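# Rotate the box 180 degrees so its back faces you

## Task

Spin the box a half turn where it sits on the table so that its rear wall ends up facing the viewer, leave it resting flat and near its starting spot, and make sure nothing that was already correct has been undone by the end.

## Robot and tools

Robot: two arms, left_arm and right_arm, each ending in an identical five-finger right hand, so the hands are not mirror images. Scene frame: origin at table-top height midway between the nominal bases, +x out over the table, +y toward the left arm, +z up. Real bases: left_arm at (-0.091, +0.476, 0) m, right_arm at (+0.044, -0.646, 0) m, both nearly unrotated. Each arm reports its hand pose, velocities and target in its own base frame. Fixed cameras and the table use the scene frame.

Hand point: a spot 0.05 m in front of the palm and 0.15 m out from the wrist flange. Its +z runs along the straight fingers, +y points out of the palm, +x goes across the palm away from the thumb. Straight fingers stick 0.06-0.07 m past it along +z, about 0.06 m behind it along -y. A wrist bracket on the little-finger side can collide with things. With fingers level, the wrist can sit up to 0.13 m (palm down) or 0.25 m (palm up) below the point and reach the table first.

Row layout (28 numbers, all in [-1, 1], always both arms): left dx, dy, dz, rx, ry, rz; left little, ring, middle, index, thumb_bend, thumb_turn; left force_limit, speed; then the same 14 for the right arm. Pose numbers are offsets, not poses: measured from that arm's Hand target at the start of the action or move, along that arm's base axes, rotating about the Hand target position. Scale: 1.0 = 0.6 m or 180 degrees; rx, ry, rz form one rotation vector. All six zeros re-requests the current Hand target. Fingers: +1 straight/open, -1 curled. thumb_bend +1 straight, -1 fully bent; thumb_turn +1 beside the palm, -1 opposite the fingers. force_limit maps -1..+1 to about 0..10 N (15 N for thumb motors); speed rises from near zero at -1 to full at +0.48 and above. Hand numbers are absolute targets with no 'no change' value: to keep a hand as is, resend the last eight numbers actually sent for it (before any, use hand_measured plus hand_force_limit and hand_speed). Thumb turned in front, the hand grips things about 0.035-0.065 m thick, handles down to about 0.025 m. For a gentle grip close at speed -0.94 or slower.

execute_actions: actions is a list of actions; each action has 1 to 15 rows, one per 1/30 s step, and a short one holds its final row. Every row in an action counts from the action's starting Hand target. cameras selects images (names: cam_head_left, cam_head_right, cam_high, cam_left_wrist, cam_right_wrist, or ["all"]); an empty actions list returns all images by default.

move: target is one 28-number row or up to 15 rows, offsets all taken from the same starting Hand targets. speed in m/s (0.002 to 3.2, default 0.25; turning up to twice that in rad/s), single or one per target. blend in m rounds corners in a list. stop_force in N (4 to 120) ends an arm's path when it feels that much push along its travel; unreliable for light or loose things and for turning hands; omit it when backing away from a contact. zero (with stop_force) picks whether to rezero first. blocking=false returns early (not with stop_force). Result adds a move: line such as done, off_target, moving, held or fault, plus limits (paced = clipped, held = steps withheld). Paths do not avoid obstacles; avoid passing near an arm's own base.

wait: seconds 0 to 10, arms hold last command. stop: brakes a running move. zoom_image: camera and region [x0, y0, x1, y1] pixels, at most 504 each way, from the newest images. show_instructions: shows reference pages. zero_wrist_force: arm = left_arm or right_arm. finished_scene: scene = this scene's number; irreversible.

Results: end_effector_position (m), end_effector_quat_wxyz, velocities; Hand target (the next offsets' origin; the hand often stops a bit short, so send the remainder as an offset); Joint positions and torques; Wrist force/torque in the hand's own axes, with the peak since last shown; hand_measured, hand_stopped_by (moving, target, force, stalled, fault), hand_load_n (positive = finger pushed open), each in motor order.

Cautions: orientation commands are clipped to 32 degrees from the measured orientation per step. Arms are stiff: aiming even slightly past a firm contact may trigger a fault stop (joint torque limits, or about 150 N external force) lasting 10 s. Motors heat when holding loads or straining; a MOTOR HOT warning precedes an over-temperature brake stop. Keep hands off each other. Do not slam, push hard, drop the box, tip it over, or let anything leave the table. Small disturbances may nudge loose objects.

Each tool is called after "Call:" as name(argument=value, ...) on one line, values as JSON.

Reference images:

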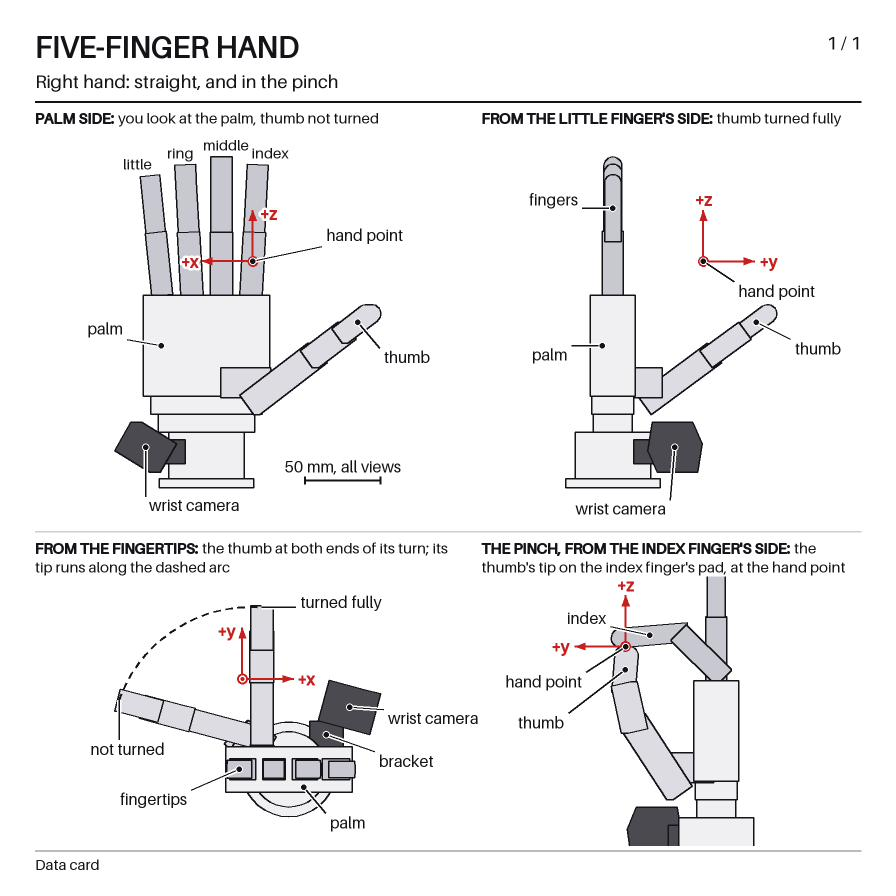

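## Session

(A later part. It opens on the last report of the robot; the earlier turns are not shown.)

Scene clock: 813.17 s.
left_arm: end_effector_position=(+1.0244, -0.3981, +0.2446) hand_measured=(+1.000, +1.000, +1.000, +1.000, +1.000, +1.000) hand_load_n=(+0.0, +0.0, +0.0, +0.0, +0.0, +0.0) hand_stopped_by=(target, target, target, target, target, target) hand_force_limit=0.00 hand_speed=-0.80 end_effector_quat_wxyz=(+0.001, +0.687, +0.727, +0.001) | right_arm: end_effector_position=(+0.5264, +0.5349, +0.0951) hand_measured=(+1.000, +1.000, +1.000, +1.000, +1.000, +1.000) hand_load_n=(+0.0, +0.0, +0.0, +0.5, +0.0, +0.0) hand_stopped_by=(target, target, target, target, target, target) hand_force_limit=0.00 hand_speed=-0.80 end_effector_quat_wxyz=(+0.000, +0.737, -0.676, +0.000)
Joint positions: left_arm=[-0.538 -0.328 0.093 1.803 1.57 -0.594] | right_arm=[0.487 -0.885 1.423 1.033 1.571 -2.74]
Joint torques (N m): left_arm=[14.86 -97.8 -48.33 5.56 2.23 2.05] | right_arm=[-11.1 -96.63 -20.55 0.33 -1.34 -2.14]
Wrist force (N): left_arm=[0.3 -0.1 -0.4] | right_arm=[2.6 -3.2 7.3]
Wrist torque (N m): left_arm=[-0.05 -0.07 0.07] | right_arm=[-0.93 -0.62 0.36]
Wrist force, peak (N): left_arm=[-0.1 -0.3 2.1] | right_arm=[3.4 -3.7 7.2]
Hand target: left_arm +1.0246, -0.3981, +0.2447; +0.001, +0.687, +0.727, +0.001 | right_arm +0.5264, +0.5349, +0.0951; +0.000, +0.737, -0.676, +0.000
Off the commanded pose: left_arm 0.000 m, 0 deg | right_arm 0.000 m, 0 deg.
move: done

Call:
move(target=[[-0.308,0.578,0.09,0,0,0,1,1,1,1,1,1,0,-0.8,0,0,0.25,0,0,0,1,1,1,1,1,1,0,-0.8],[-0.308,0.578,0.09,0,0,0,1,1,1,1,1,1,0,-0.8,0.2225,-0.313,0.25,0,0,-0.5272,1,1,1,1,1,1,0,-0.8],[-0.308,0.578,0.09,0,0,0,1,1,1,1,1,1,0,-0.8,0.2225,-0.2047,0,0,0,-0.5272,1,1,1,1,1,1,0,-0.8]], speed=[0.5,0.5,0.25], blend=[0.03,0.02,0], cameras=["cam_head_left","cam_head_right","cam_high","cam_right_wrist"])

Call:
zoom_image(camera="cam_head_left", region=[180, 160, 420, 370])

Call:
zoom_image(camera="cam_high", region=[240, 120, 480, 330])

Scene clock: 830.53 s.
left_arm: end_effector_position=(+0.8398, -0.0513, +0.2987) hand_measured=(+1.000, +1.000, +1.000, +1.000, +1.000, +1.000) hand_load_n=(+0.0, +0.0, -0.5, +0.0, +0.0, +0.0) hand_stopped_by=(target, target, target, target, target, target) hand_force_limit=0.00 hand_speed=-0.80 end_effector_quat_wxyz=(+0.001, +0.687, +0.727, +0.001) | right_arm: end_effector_position=(+0.6599, +0.4120, +0.0952) hand_measured=(+1.000, +1.000, +1.000, +1.000, +1.000, +1.000) hand_load_n=(+0.0, +0.0, +0.0, +0.0, +0.0, +0.0) hand_stopped_by=(target, target, target, target, target, target) hand_force_limit=0.00 hand_speed=-0.80 end_effector_quat_wxyz=(+0.000, +0.000, +1.000, +0.000)
Joint positions: left_arm=[-0.256 -1.016 1.256 1.328 1.571 -0.313] | right_arm=[0.266 -0.967 1.568 0.971 1.571 -1.305]
Joint torques (N m): left_arm=[14.57 -105.16 -31.05 1.78 2.34 1.79] | right_arm=[12.62 -58.91 -38.76 0.67 1.97 2.62]
Wrist force (N): left_arm=[0.2 0.1 0.2] | right_arm=[2.3 -3.4 7.3]
Wrist torque (N m): left_arm=[-0.01 -0.04 -0.11] | right_arm=[-0.96 -0.57 0.00]
Wrist force, peak (N): left_arm=[3.0 -1.2 0.5] | right_arm=[2.4 -2.9 8.9]
Hand target: left_arm +0.8398, -0.0513, +0.2987; +0.001, +0.687, +0.727, +0.001 | right_arm +0.6599, +0.4121, +0.0951; +0.000, +0.000, +1.000, +0.000
Off the commanded pose: left_arm 0.000 m, 0 deg | right_arm 0.000 m, 0 deg.
move: done
camera_calibration:
cam_right_wrist: T_world_to_cam=[[-0.273816, 0.961582, -0.0196098, -0.209187], [0.815771, 0.242999, 0.524851, -0.689723], [0.509453, 0.127715, -0.850968, -0.192385], [0, 0, 0, 1]] pos_world=[0.603388, 0.393323, 0.194186]
Images, in order (width x height): cam_head_left 672x504, cam_head_right 672x504, cam_high 672x504, cam_right_wrist 672x504.

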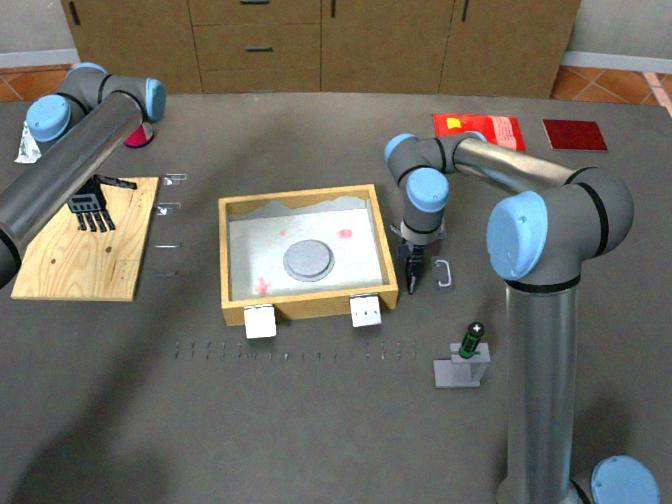

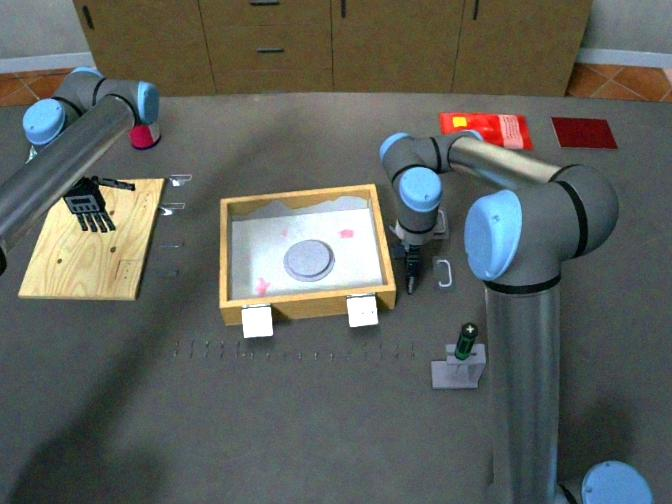

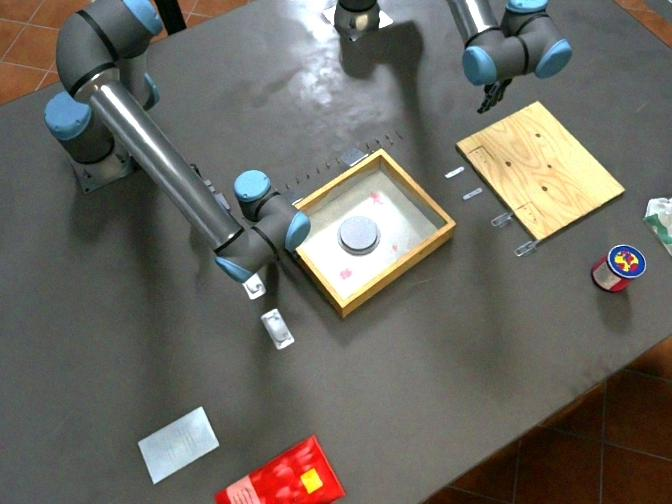

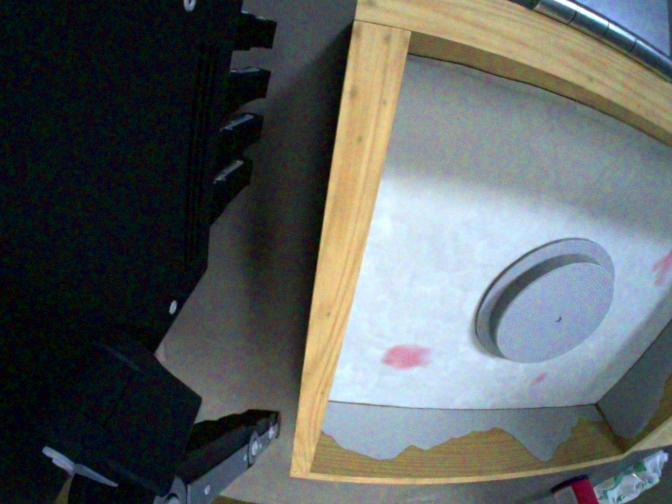

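Scaled by 2.100 from the camera's 672x504 image, which has a finer 960x720 frame.

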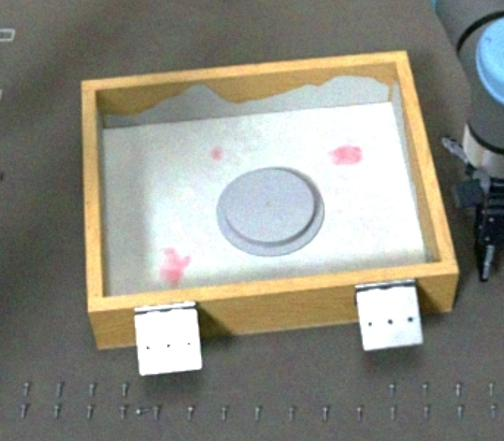

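Scaled by 2.100 from the camera's 672x504 image, which has a finer 960x720 frame.

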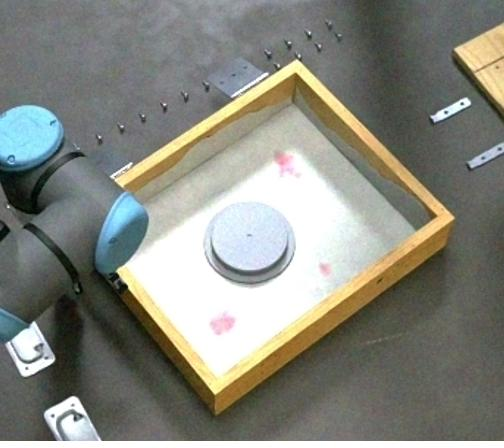

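Call:
move(target=[0,0,0,0,0,0,1,1,1,1,1,1,0,-0.8,-0.005,0.1167,0,0,0,0,1,1,1,1,1,1,0,-0.8], speed=0.08, stop_force=50, cameras=["cam_head_left","cam_head_right","cam_right_wrist"])

Call:
zoom_image(camera="cam_head_left", region=[180, 160, 420, 370])

Scene clock: 855.83 s.
left_arm: end_effector_position=(+0.8398, -0.0513, +0.2987) hand_measured=(+1.000, +1.000, +1.000, +1.000, +1.000, +1.000) hand_load_n=(+0.0, +0.0, +0.0, +0.0, +0.0, +0.0) hand_stopped_by=(target, target, target, target, target, target) hand_force_limit=0.00 hand_speed=-0.80 end_effector_quat_wxyz=(+0.001, +0.687, +0.727, +0.001) | right_arm: end_effector_position=(+0.6569, +0.4821, +0.0951) hand_measured=(+1.000, +1.000, +1.000, +1.000, +1.000, +1.000) hand_load_n=(+0.5, +0.0, +0.0, +0.0, +0.0, +0.0) hand_stopped_by=(target, target, target, target, target, target) hand_force_limit=0.00 hand_speed=-0.80 end_effector_quat_wxyz=(+0.000, +0.000, +1.000, +0.000)
Joint positions: left_arm=[-0.256 -1.016 1.256 1.328 1.571 -0.313] | right_arm=[0.36 -0.919 1.483 1.007 1.571 -1.211]
Joint torques (N m): left_arm=[13.91 -103.94 -30.85 1.99 2.31 1.65] | right_arm=[16.54 -65.59 -43.27 5.89 0.04 2.61]
Wrist force (N): left_arm=[0.3 0.0 0.5] | right_arm=[4.7 -10.4 7.5]
Wrist torque (N m): left_arm=[-0.06 -0.08 -0.11] | right_arm=[-0.92 -0.54 -0.32]
Wrist force, peak (N): left_arm=[0.5 0.3 1.0] | right_arm=[4.4 -12.0 7.0]
Hand target: left_arm +0.8398, -0.0513, +0.2987; +0.001, +0.687, +0.727, +0.001 | right_arm +0.6569, +0.4821, +0.0951; +0.000, +0.000, +1.000, +0.000
Off the commanded pose: left_arm 0.000 m, 0 deg | right_arm 0.000 m, 0 deg.
move: done
camera_calibration:
cam_right_wrist: T_world_to_cam=[[-0.273816, 0.961582, -0.0196098, -0.27739], [0.815771, 0.242999, 0.524851, -0.704339], [0.509453, 0.127715, -0.850968, -0.199946], [0, 0, 0, 1]] pos_world=[0.600488, 0.463423, 0.194086]
Images, in order (width x height): cam_head_left 672x504, cam_head_right 672x504, cam_right_wrist 672x504.

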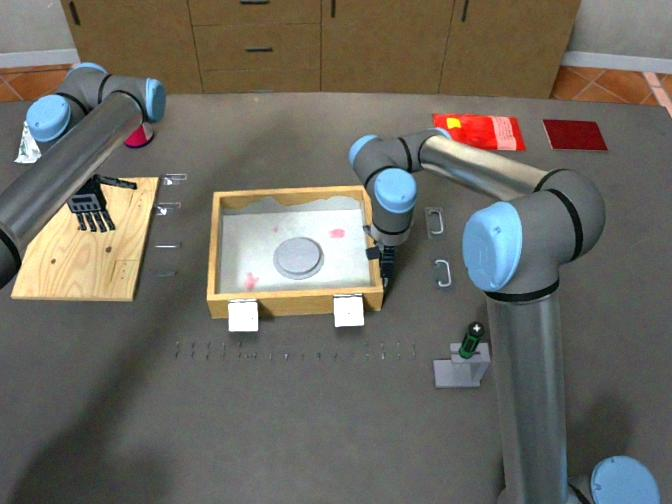

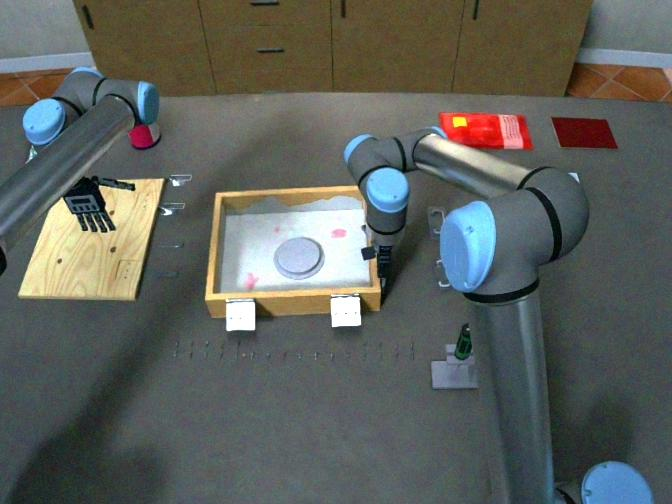

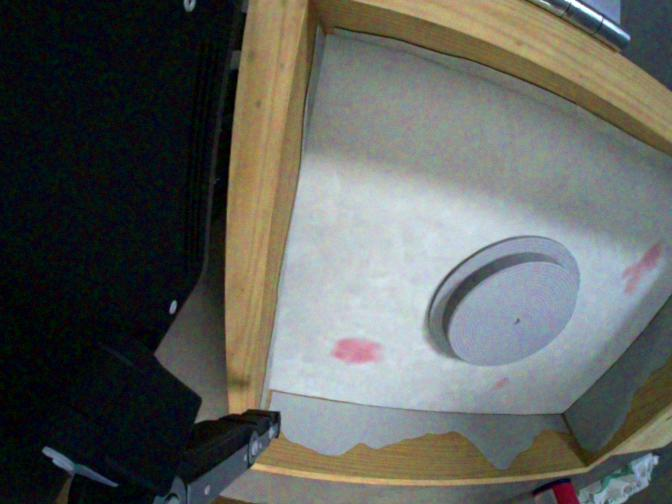

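Scaled by 2.100 from the camera's 672x504 image, which has a finer 960x720 frame.

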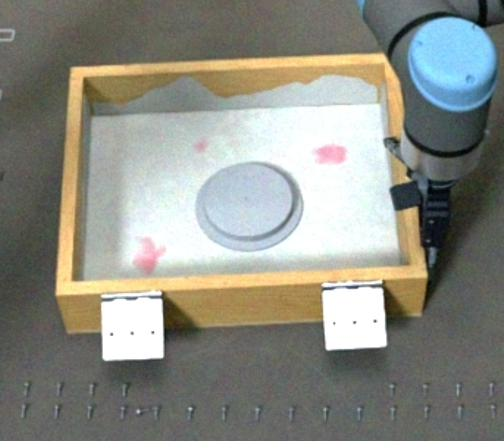

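Call:
move(target=[[0.1477,-0.3582,-0.09,0,0,-0.5276,1,1,1,1,1,1,0,-0.8,0,0,0,0,0,0,1,1,1,1,1,1,0,-0.8],[0.1477,-0.3582,-0.3395,0,0,-0.5276,1,1,1,1,1,1,0,-0.8,0,0,0,0,0,0,1,1,1,1,1,1,0,-0.8]], speed=[0.5,0.25], blend=[0.02,0], cameras=["cam_head_left","cam_left_wrist"])

Scene clock: 892.23 s.
left_arm: end_effector_position=(+0.9284, -0.2663, +0.0951) hand_measured=(+1.000, +1.000, +1.000, +1.000, +1.000, +1.000) hand_load_n=(+0.0, -0.5, +0.0, -0.5, +0.0, +0.0) hand_stopped_by=(target, target, target, target, target, target) hand_force_limit=0.00 hand_speed=-0.80 end_effector_quat_wxyz=(+0.001, +1.000, -0.015, +0.000) | right_arm: end_effector_position=(+0.6569, +0.4821, +0.0951) hand_measured=(+1.000, +1.000, +1.000, +1.000, +1.000, +1.000) hand_load_n=(+0.5, +0.0, +0.5, +0.0, +0.0, +0.0) hand_stopped_by=(target, target, target, target, target, target) hand_force_limit=0.00 hand_speed=-0.80 end_effector_quat_wxyz=(+0.000, +0.000, +1.000, +0.000)
Joint positions: left_arm=[-0.39 -0.526 0.748 1.348 1.574 1.212] | right_arm=[0.36 -0.919 1.483 1.007 1.571 -1.211]
Joint torques (N m): left_arm=[-18.7 -95.95 -32.19 1.72 -1.08 -2.97] | right_arm=[16.87 -65.06 -42.83 5.87 0.32 2.61]
Wrist force (N): left_arm=[-0.1 -0.2 0.1] | right_arm=[4.9 -10.0 7.5]
Wrist torque (N m): left_arm=[-0.04 -0.07 -0.19] | right_arm=[-0.86 -0.56 -0.30]
Wrist force, peak (N): left_arm=[0.0 -0.3 1.7] | right_arm=[4.7 -10.3 8.0]
Hand target: left_arm +0.9284, -0.2663, +0.0950; +0.001, +1.000, -0.015, +0.000 | right_arm +0.6569, +0.4821, +0.0951; +0.000, +0.000, +1.000, +0.000
Off the commanded pose: left_arm 0.000 m, 0 deg | right_arm 0.000 m, 0 deg.
move: done
camera_calibration:
cam_left_wrist: T_world_to_cam=[[0.228831, -0.973434, -0.00793671, -0.471239], [-0.819557, -0.197045, 0.538052, 0.659008], [-0.525322, -0.116618, -0.842874, 0.654949], [0, 0, 0, 1]] pos_world=[0.991988, -0.252487, 0.193719]
Images, in order (width x height): cam_head_left 672x504, cam_left_wrist 672x504.

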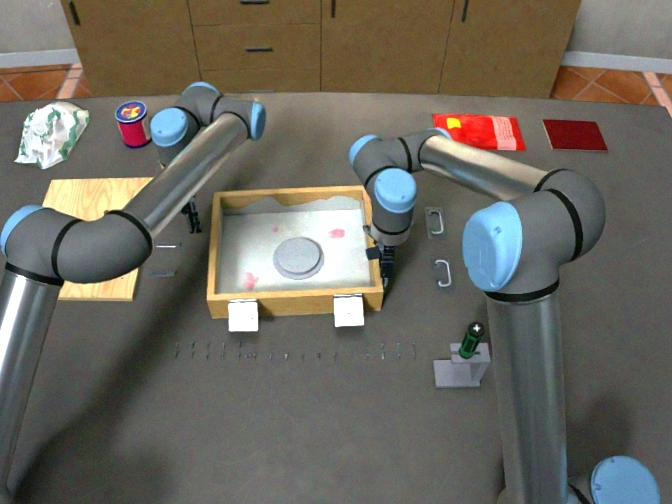

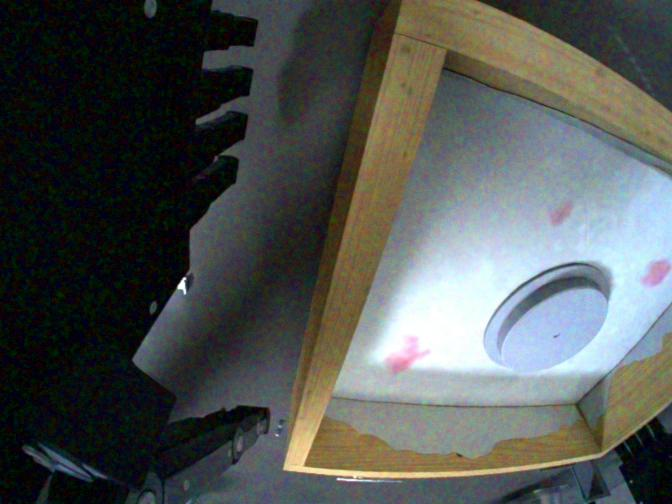

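Call:
move(target=[-0.0033,-0.1108,0,0,0,0,1,1,1,1,1,1,0,-0.8,0,0,0,0,0,0,1,1,1,1,1,1,0,-0.8], speed=0.06, stop_force=25, cameras=["cam_head_left","cam_head_right","cam_left_wrist"])

Call:
zoom_image(camera="cam_head_left", region=[180, 160, 420, 370])

Scene clock: 900.27 s.
left_arm: end_effector_position=(+0.9265, -0.3327, +0.0950) hand_measured=(+1.000, +1.000, +1.000, +1.000, +1.000, +1.000) hand_load_n=(+0.5, +0.0, +0.0, +0.0, +0.0, +0.0) hand_stopped_by=(target, target, target, target, target, target) hand_force_limit=0.00 hand_speed=-0.80 end_effector_quat_wxyz=(+0.001, +1.000, -0.015, +0.000) | right_arm: end_effector_position=(+0.6569, +0.4821, +0.0951) hand_measured=(+1.000, +1.000, +1.000, +1.000, +1.000, +1.000) hand_load_n=(+0.5, +0.0, +0.0, +0.0, +0.0, +0.0) hand_stopped_by=(target, target, target, target, target, target) hand_force_limit=0.00 hand_speed=-0.80 end_effector_quat_wxyz=(+0.000, +0.000, +1.000, +0.000)
Joint positions: left_arm=[-0.453 -0.49 0.679 1.382 1.574 1.149] | right_arm=[0.36 -0.919 1.483 1.007 1.571 -1.211]
Joint torques (N m): left_arm=[-32.33 -94.58 -47.13 5.64 6.55 -2.15] | right_arm=[8.26 -66.13 -37.15 2.8 -2.16 1.9]
Wrist force (N): left_arm=[6.9 -12.6 0.5] | right_arm=[5.8 -11.8 7.3]
Wrist torque (N m): left_arm=[0.06 -0.07 -0.53] | right_arm=[-0.85 -0.50 -0.35]
Wrist force, peak (N): left_arm=[6.7 -12.8 0.0] | right_arm=[6.3 -11.7 7.7]
Hand target: left_arm +0.9265, -0.3327, +0.0950; +0.001, +1.000, -0.015, +0.000 | right_arm +0.6569, +0.4821, +0.0951; +0.000, +0.000, +1.000, +0.000
Off the commanded pose: left_arm 0.000 m, 0 deg | right_arm 0.000 m, 0 deg.
move: done
camera_calibration:
cam_left_wrist: T_world_to_cam=[[0.228911, -0.973415, -0.00798865, -0.535481], [-0.819535, -0.19714, 0.538051, 0.644287], [-0.525322, -0.116619, -0.842874, 0.64607], [0, 0, 0, 1]] pos_world=[0.989987, -0.318887, 0.193619]
Images, in order (width x height): cam_head_left 672x504, cam_head_right 672x504, cam_left_wrist 672x504.

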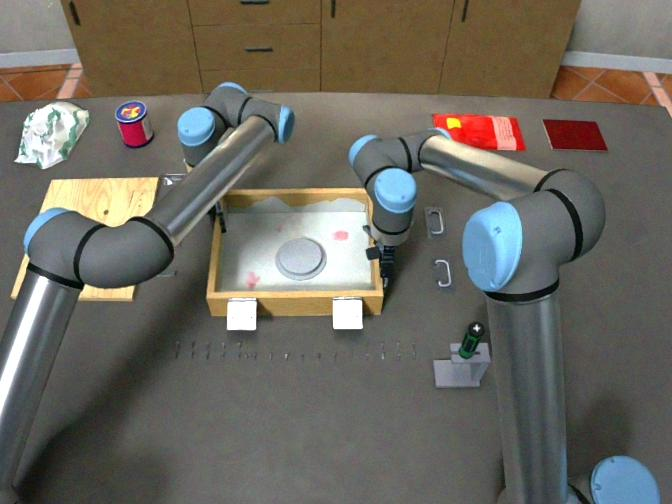

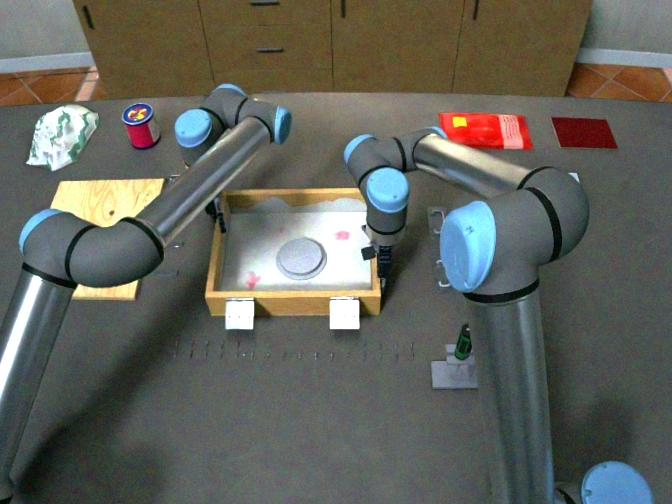

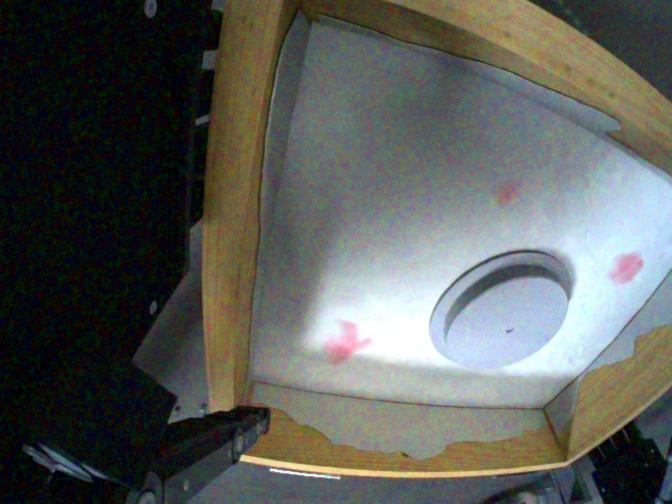

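Scaled by 2.100 from the camera's 672x504 image, which has a finer 960x720 frame.

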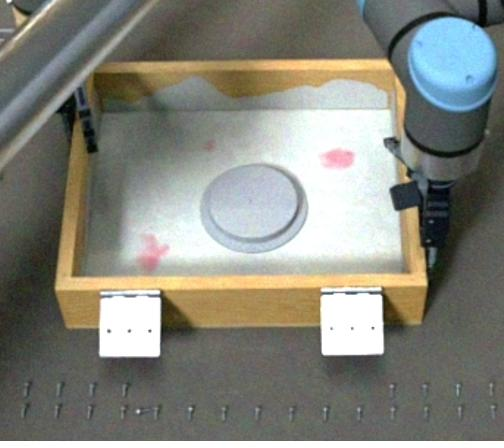

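Call:
move(target=[-0.0003,-0.0117,0,0,0,0,1,1,1,1,1,1,0,-0.8,0,0,0,0,0,0,1,1,1,1,1,1,0,-0.8], speed=0.05, stop_force=25, cameras=["cam_head_left"])

Call:
zoom_image(camera="cam_head_left", region=[180, 160, 420, 370])

Scene clock: 913.63 s.
left_arm: end_effector_position=(+0.9263, -0.3382, +0.0949) hand_measured=(+1.000, +1.000, +1.000, +1.000, +1.000, +1.000) hand_load_n=(+0.0, +0.0, +0.5, +1.0, +0.0, +0.0) hand_stopped_by=(target, target, target, target, target, target) hand_force_limit=0.00 hand_speed=-0.80 end_effector_quat_wxyz=(+0.001, +1.000, -0.015, +0.000) | right_arm: end_effector_position=(+0.6569, +0.4821, +0.0951) hand_measured=(+1.000, +1.000, +1.000, +1.000, +1.000, +1.000) hand_load_n=(+0.5, +0.5, +0.5, +0.5, +0.0, +0.0) hand_stopped_by=(target, target, target, target, target, target) hand_force_limit=0.00 hand_speed=-0.80 end_effector_quat_wxyz=(+0.000, +0.000, +1.000, +0.000)
Joint positions: left_arm=[-0.458 -0.487 0.672 1.385 1.573 1.144] | right_arm=[0.36 -0.919 1.483 1.007 1.571 -1.211]
Joint torques (N m): left_arm=[-13.55 -137.58 -31.84 3.08 7.25 1.4] | right_arm=[26.94 -72.26 -55.2 -4.35 -8.21 0.27]
Wrist force (N): left_arm=[14.0 -27.7 0.1] | right_arm=[17.4 -38.8 8.2]
Wrist torque (N m): left_arm=[0.23 -0.04 0.33] | right_arm=[-0.63 -0.42 -0.53]
Wrist force, peak (N): left_arm=[19.3 -42.0 -1.3] | right_arm=[19.6 -41.9 3.1]
Hand target: left_arm +0.9263, -0.3382, +0.0950; +0.001, +1.000, -0.015, +0.000 (not the last commanded pose) | right_arm +0.6569, +0.4821, +0.0951; +0.000, +0.000, +1.000, +0.000
Off the commanded pose: left_arm 0.002 m, 0 deg | right_arm 0.000 m, 0 deg.
move: contact (left_arm)
Images, in order (width x height): cam_head_left 672x504.

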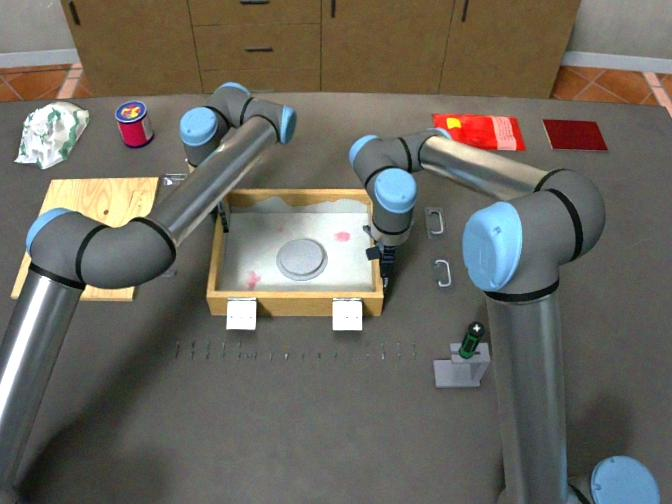

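Scaled by 2.100 from the camera's 672x504 image, which has a finer 960x720 frame.

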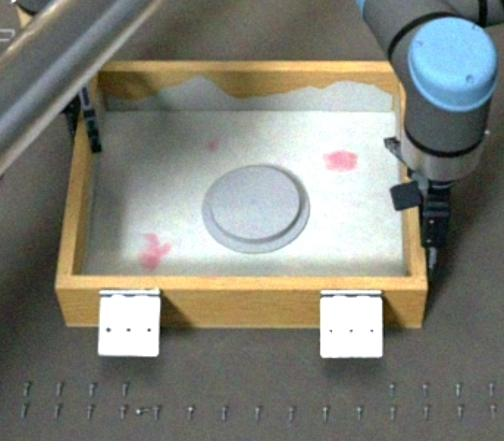

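Call:
move(target=[[0.0017,0.06,0,0,0,0,1,1,1,1,1,1,0,-0.8,-0.0,-0.06,0,0,0,0,1,1,1,1,1,1,0,-0.8],[0.0017,0.06,0.25,0,0,0,1,1,1,1,1,1,0,-0.8,0,-0.06,0.25,0,0,0,1,1,1,1,1,1,0,-0.8],[-0.1,0.35,0.3,0,0,0,1,1,1,1,1,1,0,-0.8,-0.1,-0.4,0.3,0,0,0,1,1,1,1,1,1,0,-0.8]], speed=[0.15,0.3,0.4], blend=[0.01,0.03,0], cameras=["cam_head_left","cam_head_right","cam_high"])

Call:
zoom_image(camera="cam_head_left", region=[180, 160, 420, 370])

Scene clock: 927.40 s.
left_arm: end_effector_position=(+0.8664, -0.1282, +0.2749) hand_measured=(+1.000, +1.000, +1.000, +1.000, +1.000, +1.000) hand_load_n=(+0.0, +0.0, +0.0, +0.0, +0.0, +0.0) hand_stopped_by=(target, target, target, target, target, target) hand_force_limit=0.00 hand_speed=-0.80 end_effector_quat_wxyz=(+0.001, +1.000, -0.015, +0.000) | right_arm: end_effector_position=(+0.5970, +0.2422, +0.2750) hand_measured=(+1.000, +1.000, +1.000, +1.000, +1.000, +1.000) hand_load_n=(+0.0, +0.0, +0.5, +0.0, +0.0, +0.0) hand_stopped_by=(target, target, target, target, target, target) hand_force_limit=0.00 hand_speed=-0.80 end_effector_quat_wxyz=(+0.000, +0.000, +1.000, +0.000)
Joint positions: left_arm=[-0.27 -0.776 0.896 1.452 1.573 1.331] | right_arm=[0.014 -1.299 1.71 1.159 1.571 -1.557]
Joint torques (N m): left_arm=[14.15 -121.1 -32.67 1.69 1.26 1.79] | right_arm=[-10.18 -69.15 -21.14 0.37 -2.01 -2.33]
Wrist force (N): left_arm=[-0.3 -0.1 -0.3] | right_arm=[2.9 -2.9 7.1]
Wrist torque (N m): left_arm=[0.00 -0.07 -0.22] | right_arm=[-0.85 -0.66 0.40]
Wrist force, peak (N): left_arm=[14.4 -27.9 0.4] | right_arm=[17.8 -39.3 8.3]
Hand target: left_arm +0.8663, -0.1282, +0.2750; +0.001, +1.000, -0.015, +0.000 | right_arm +0.5969, +0.2421, +0.2751; +0.000, +0.000, +1.000, +0.000
Off the commanded pose: left_arm 0.000 m, 0 deg | right_arm 0.000 m, 0 deg.
move: done
Images, in order (width x height): cam_head_left 672x504, cam_head_right 672x504, cam_high 672x504.

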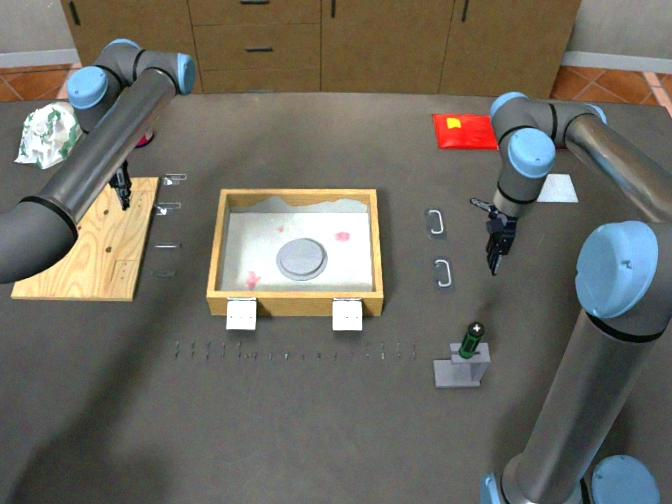

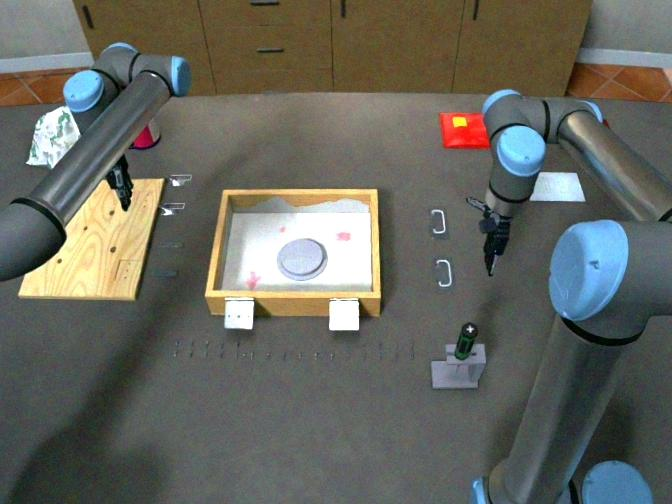

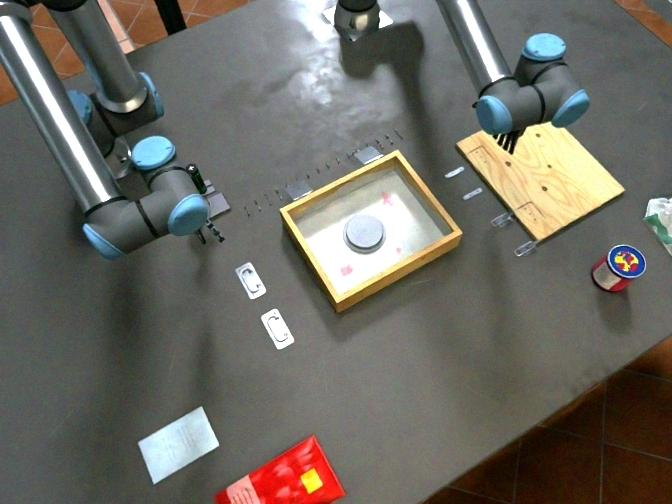

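Scaled by 2.100 from the camera's 672x504 image, which has a finer 960x720 frame.

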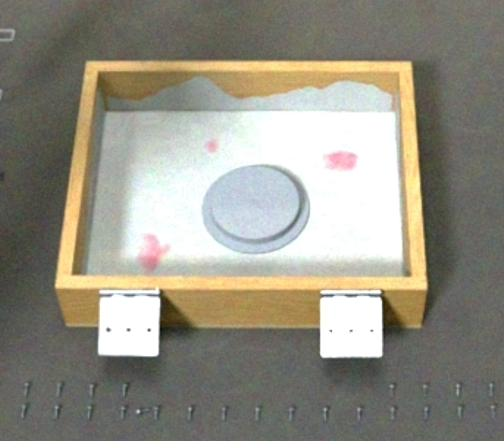

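Call:
finished_scene(scene=1)

The scene is finished: the task was done.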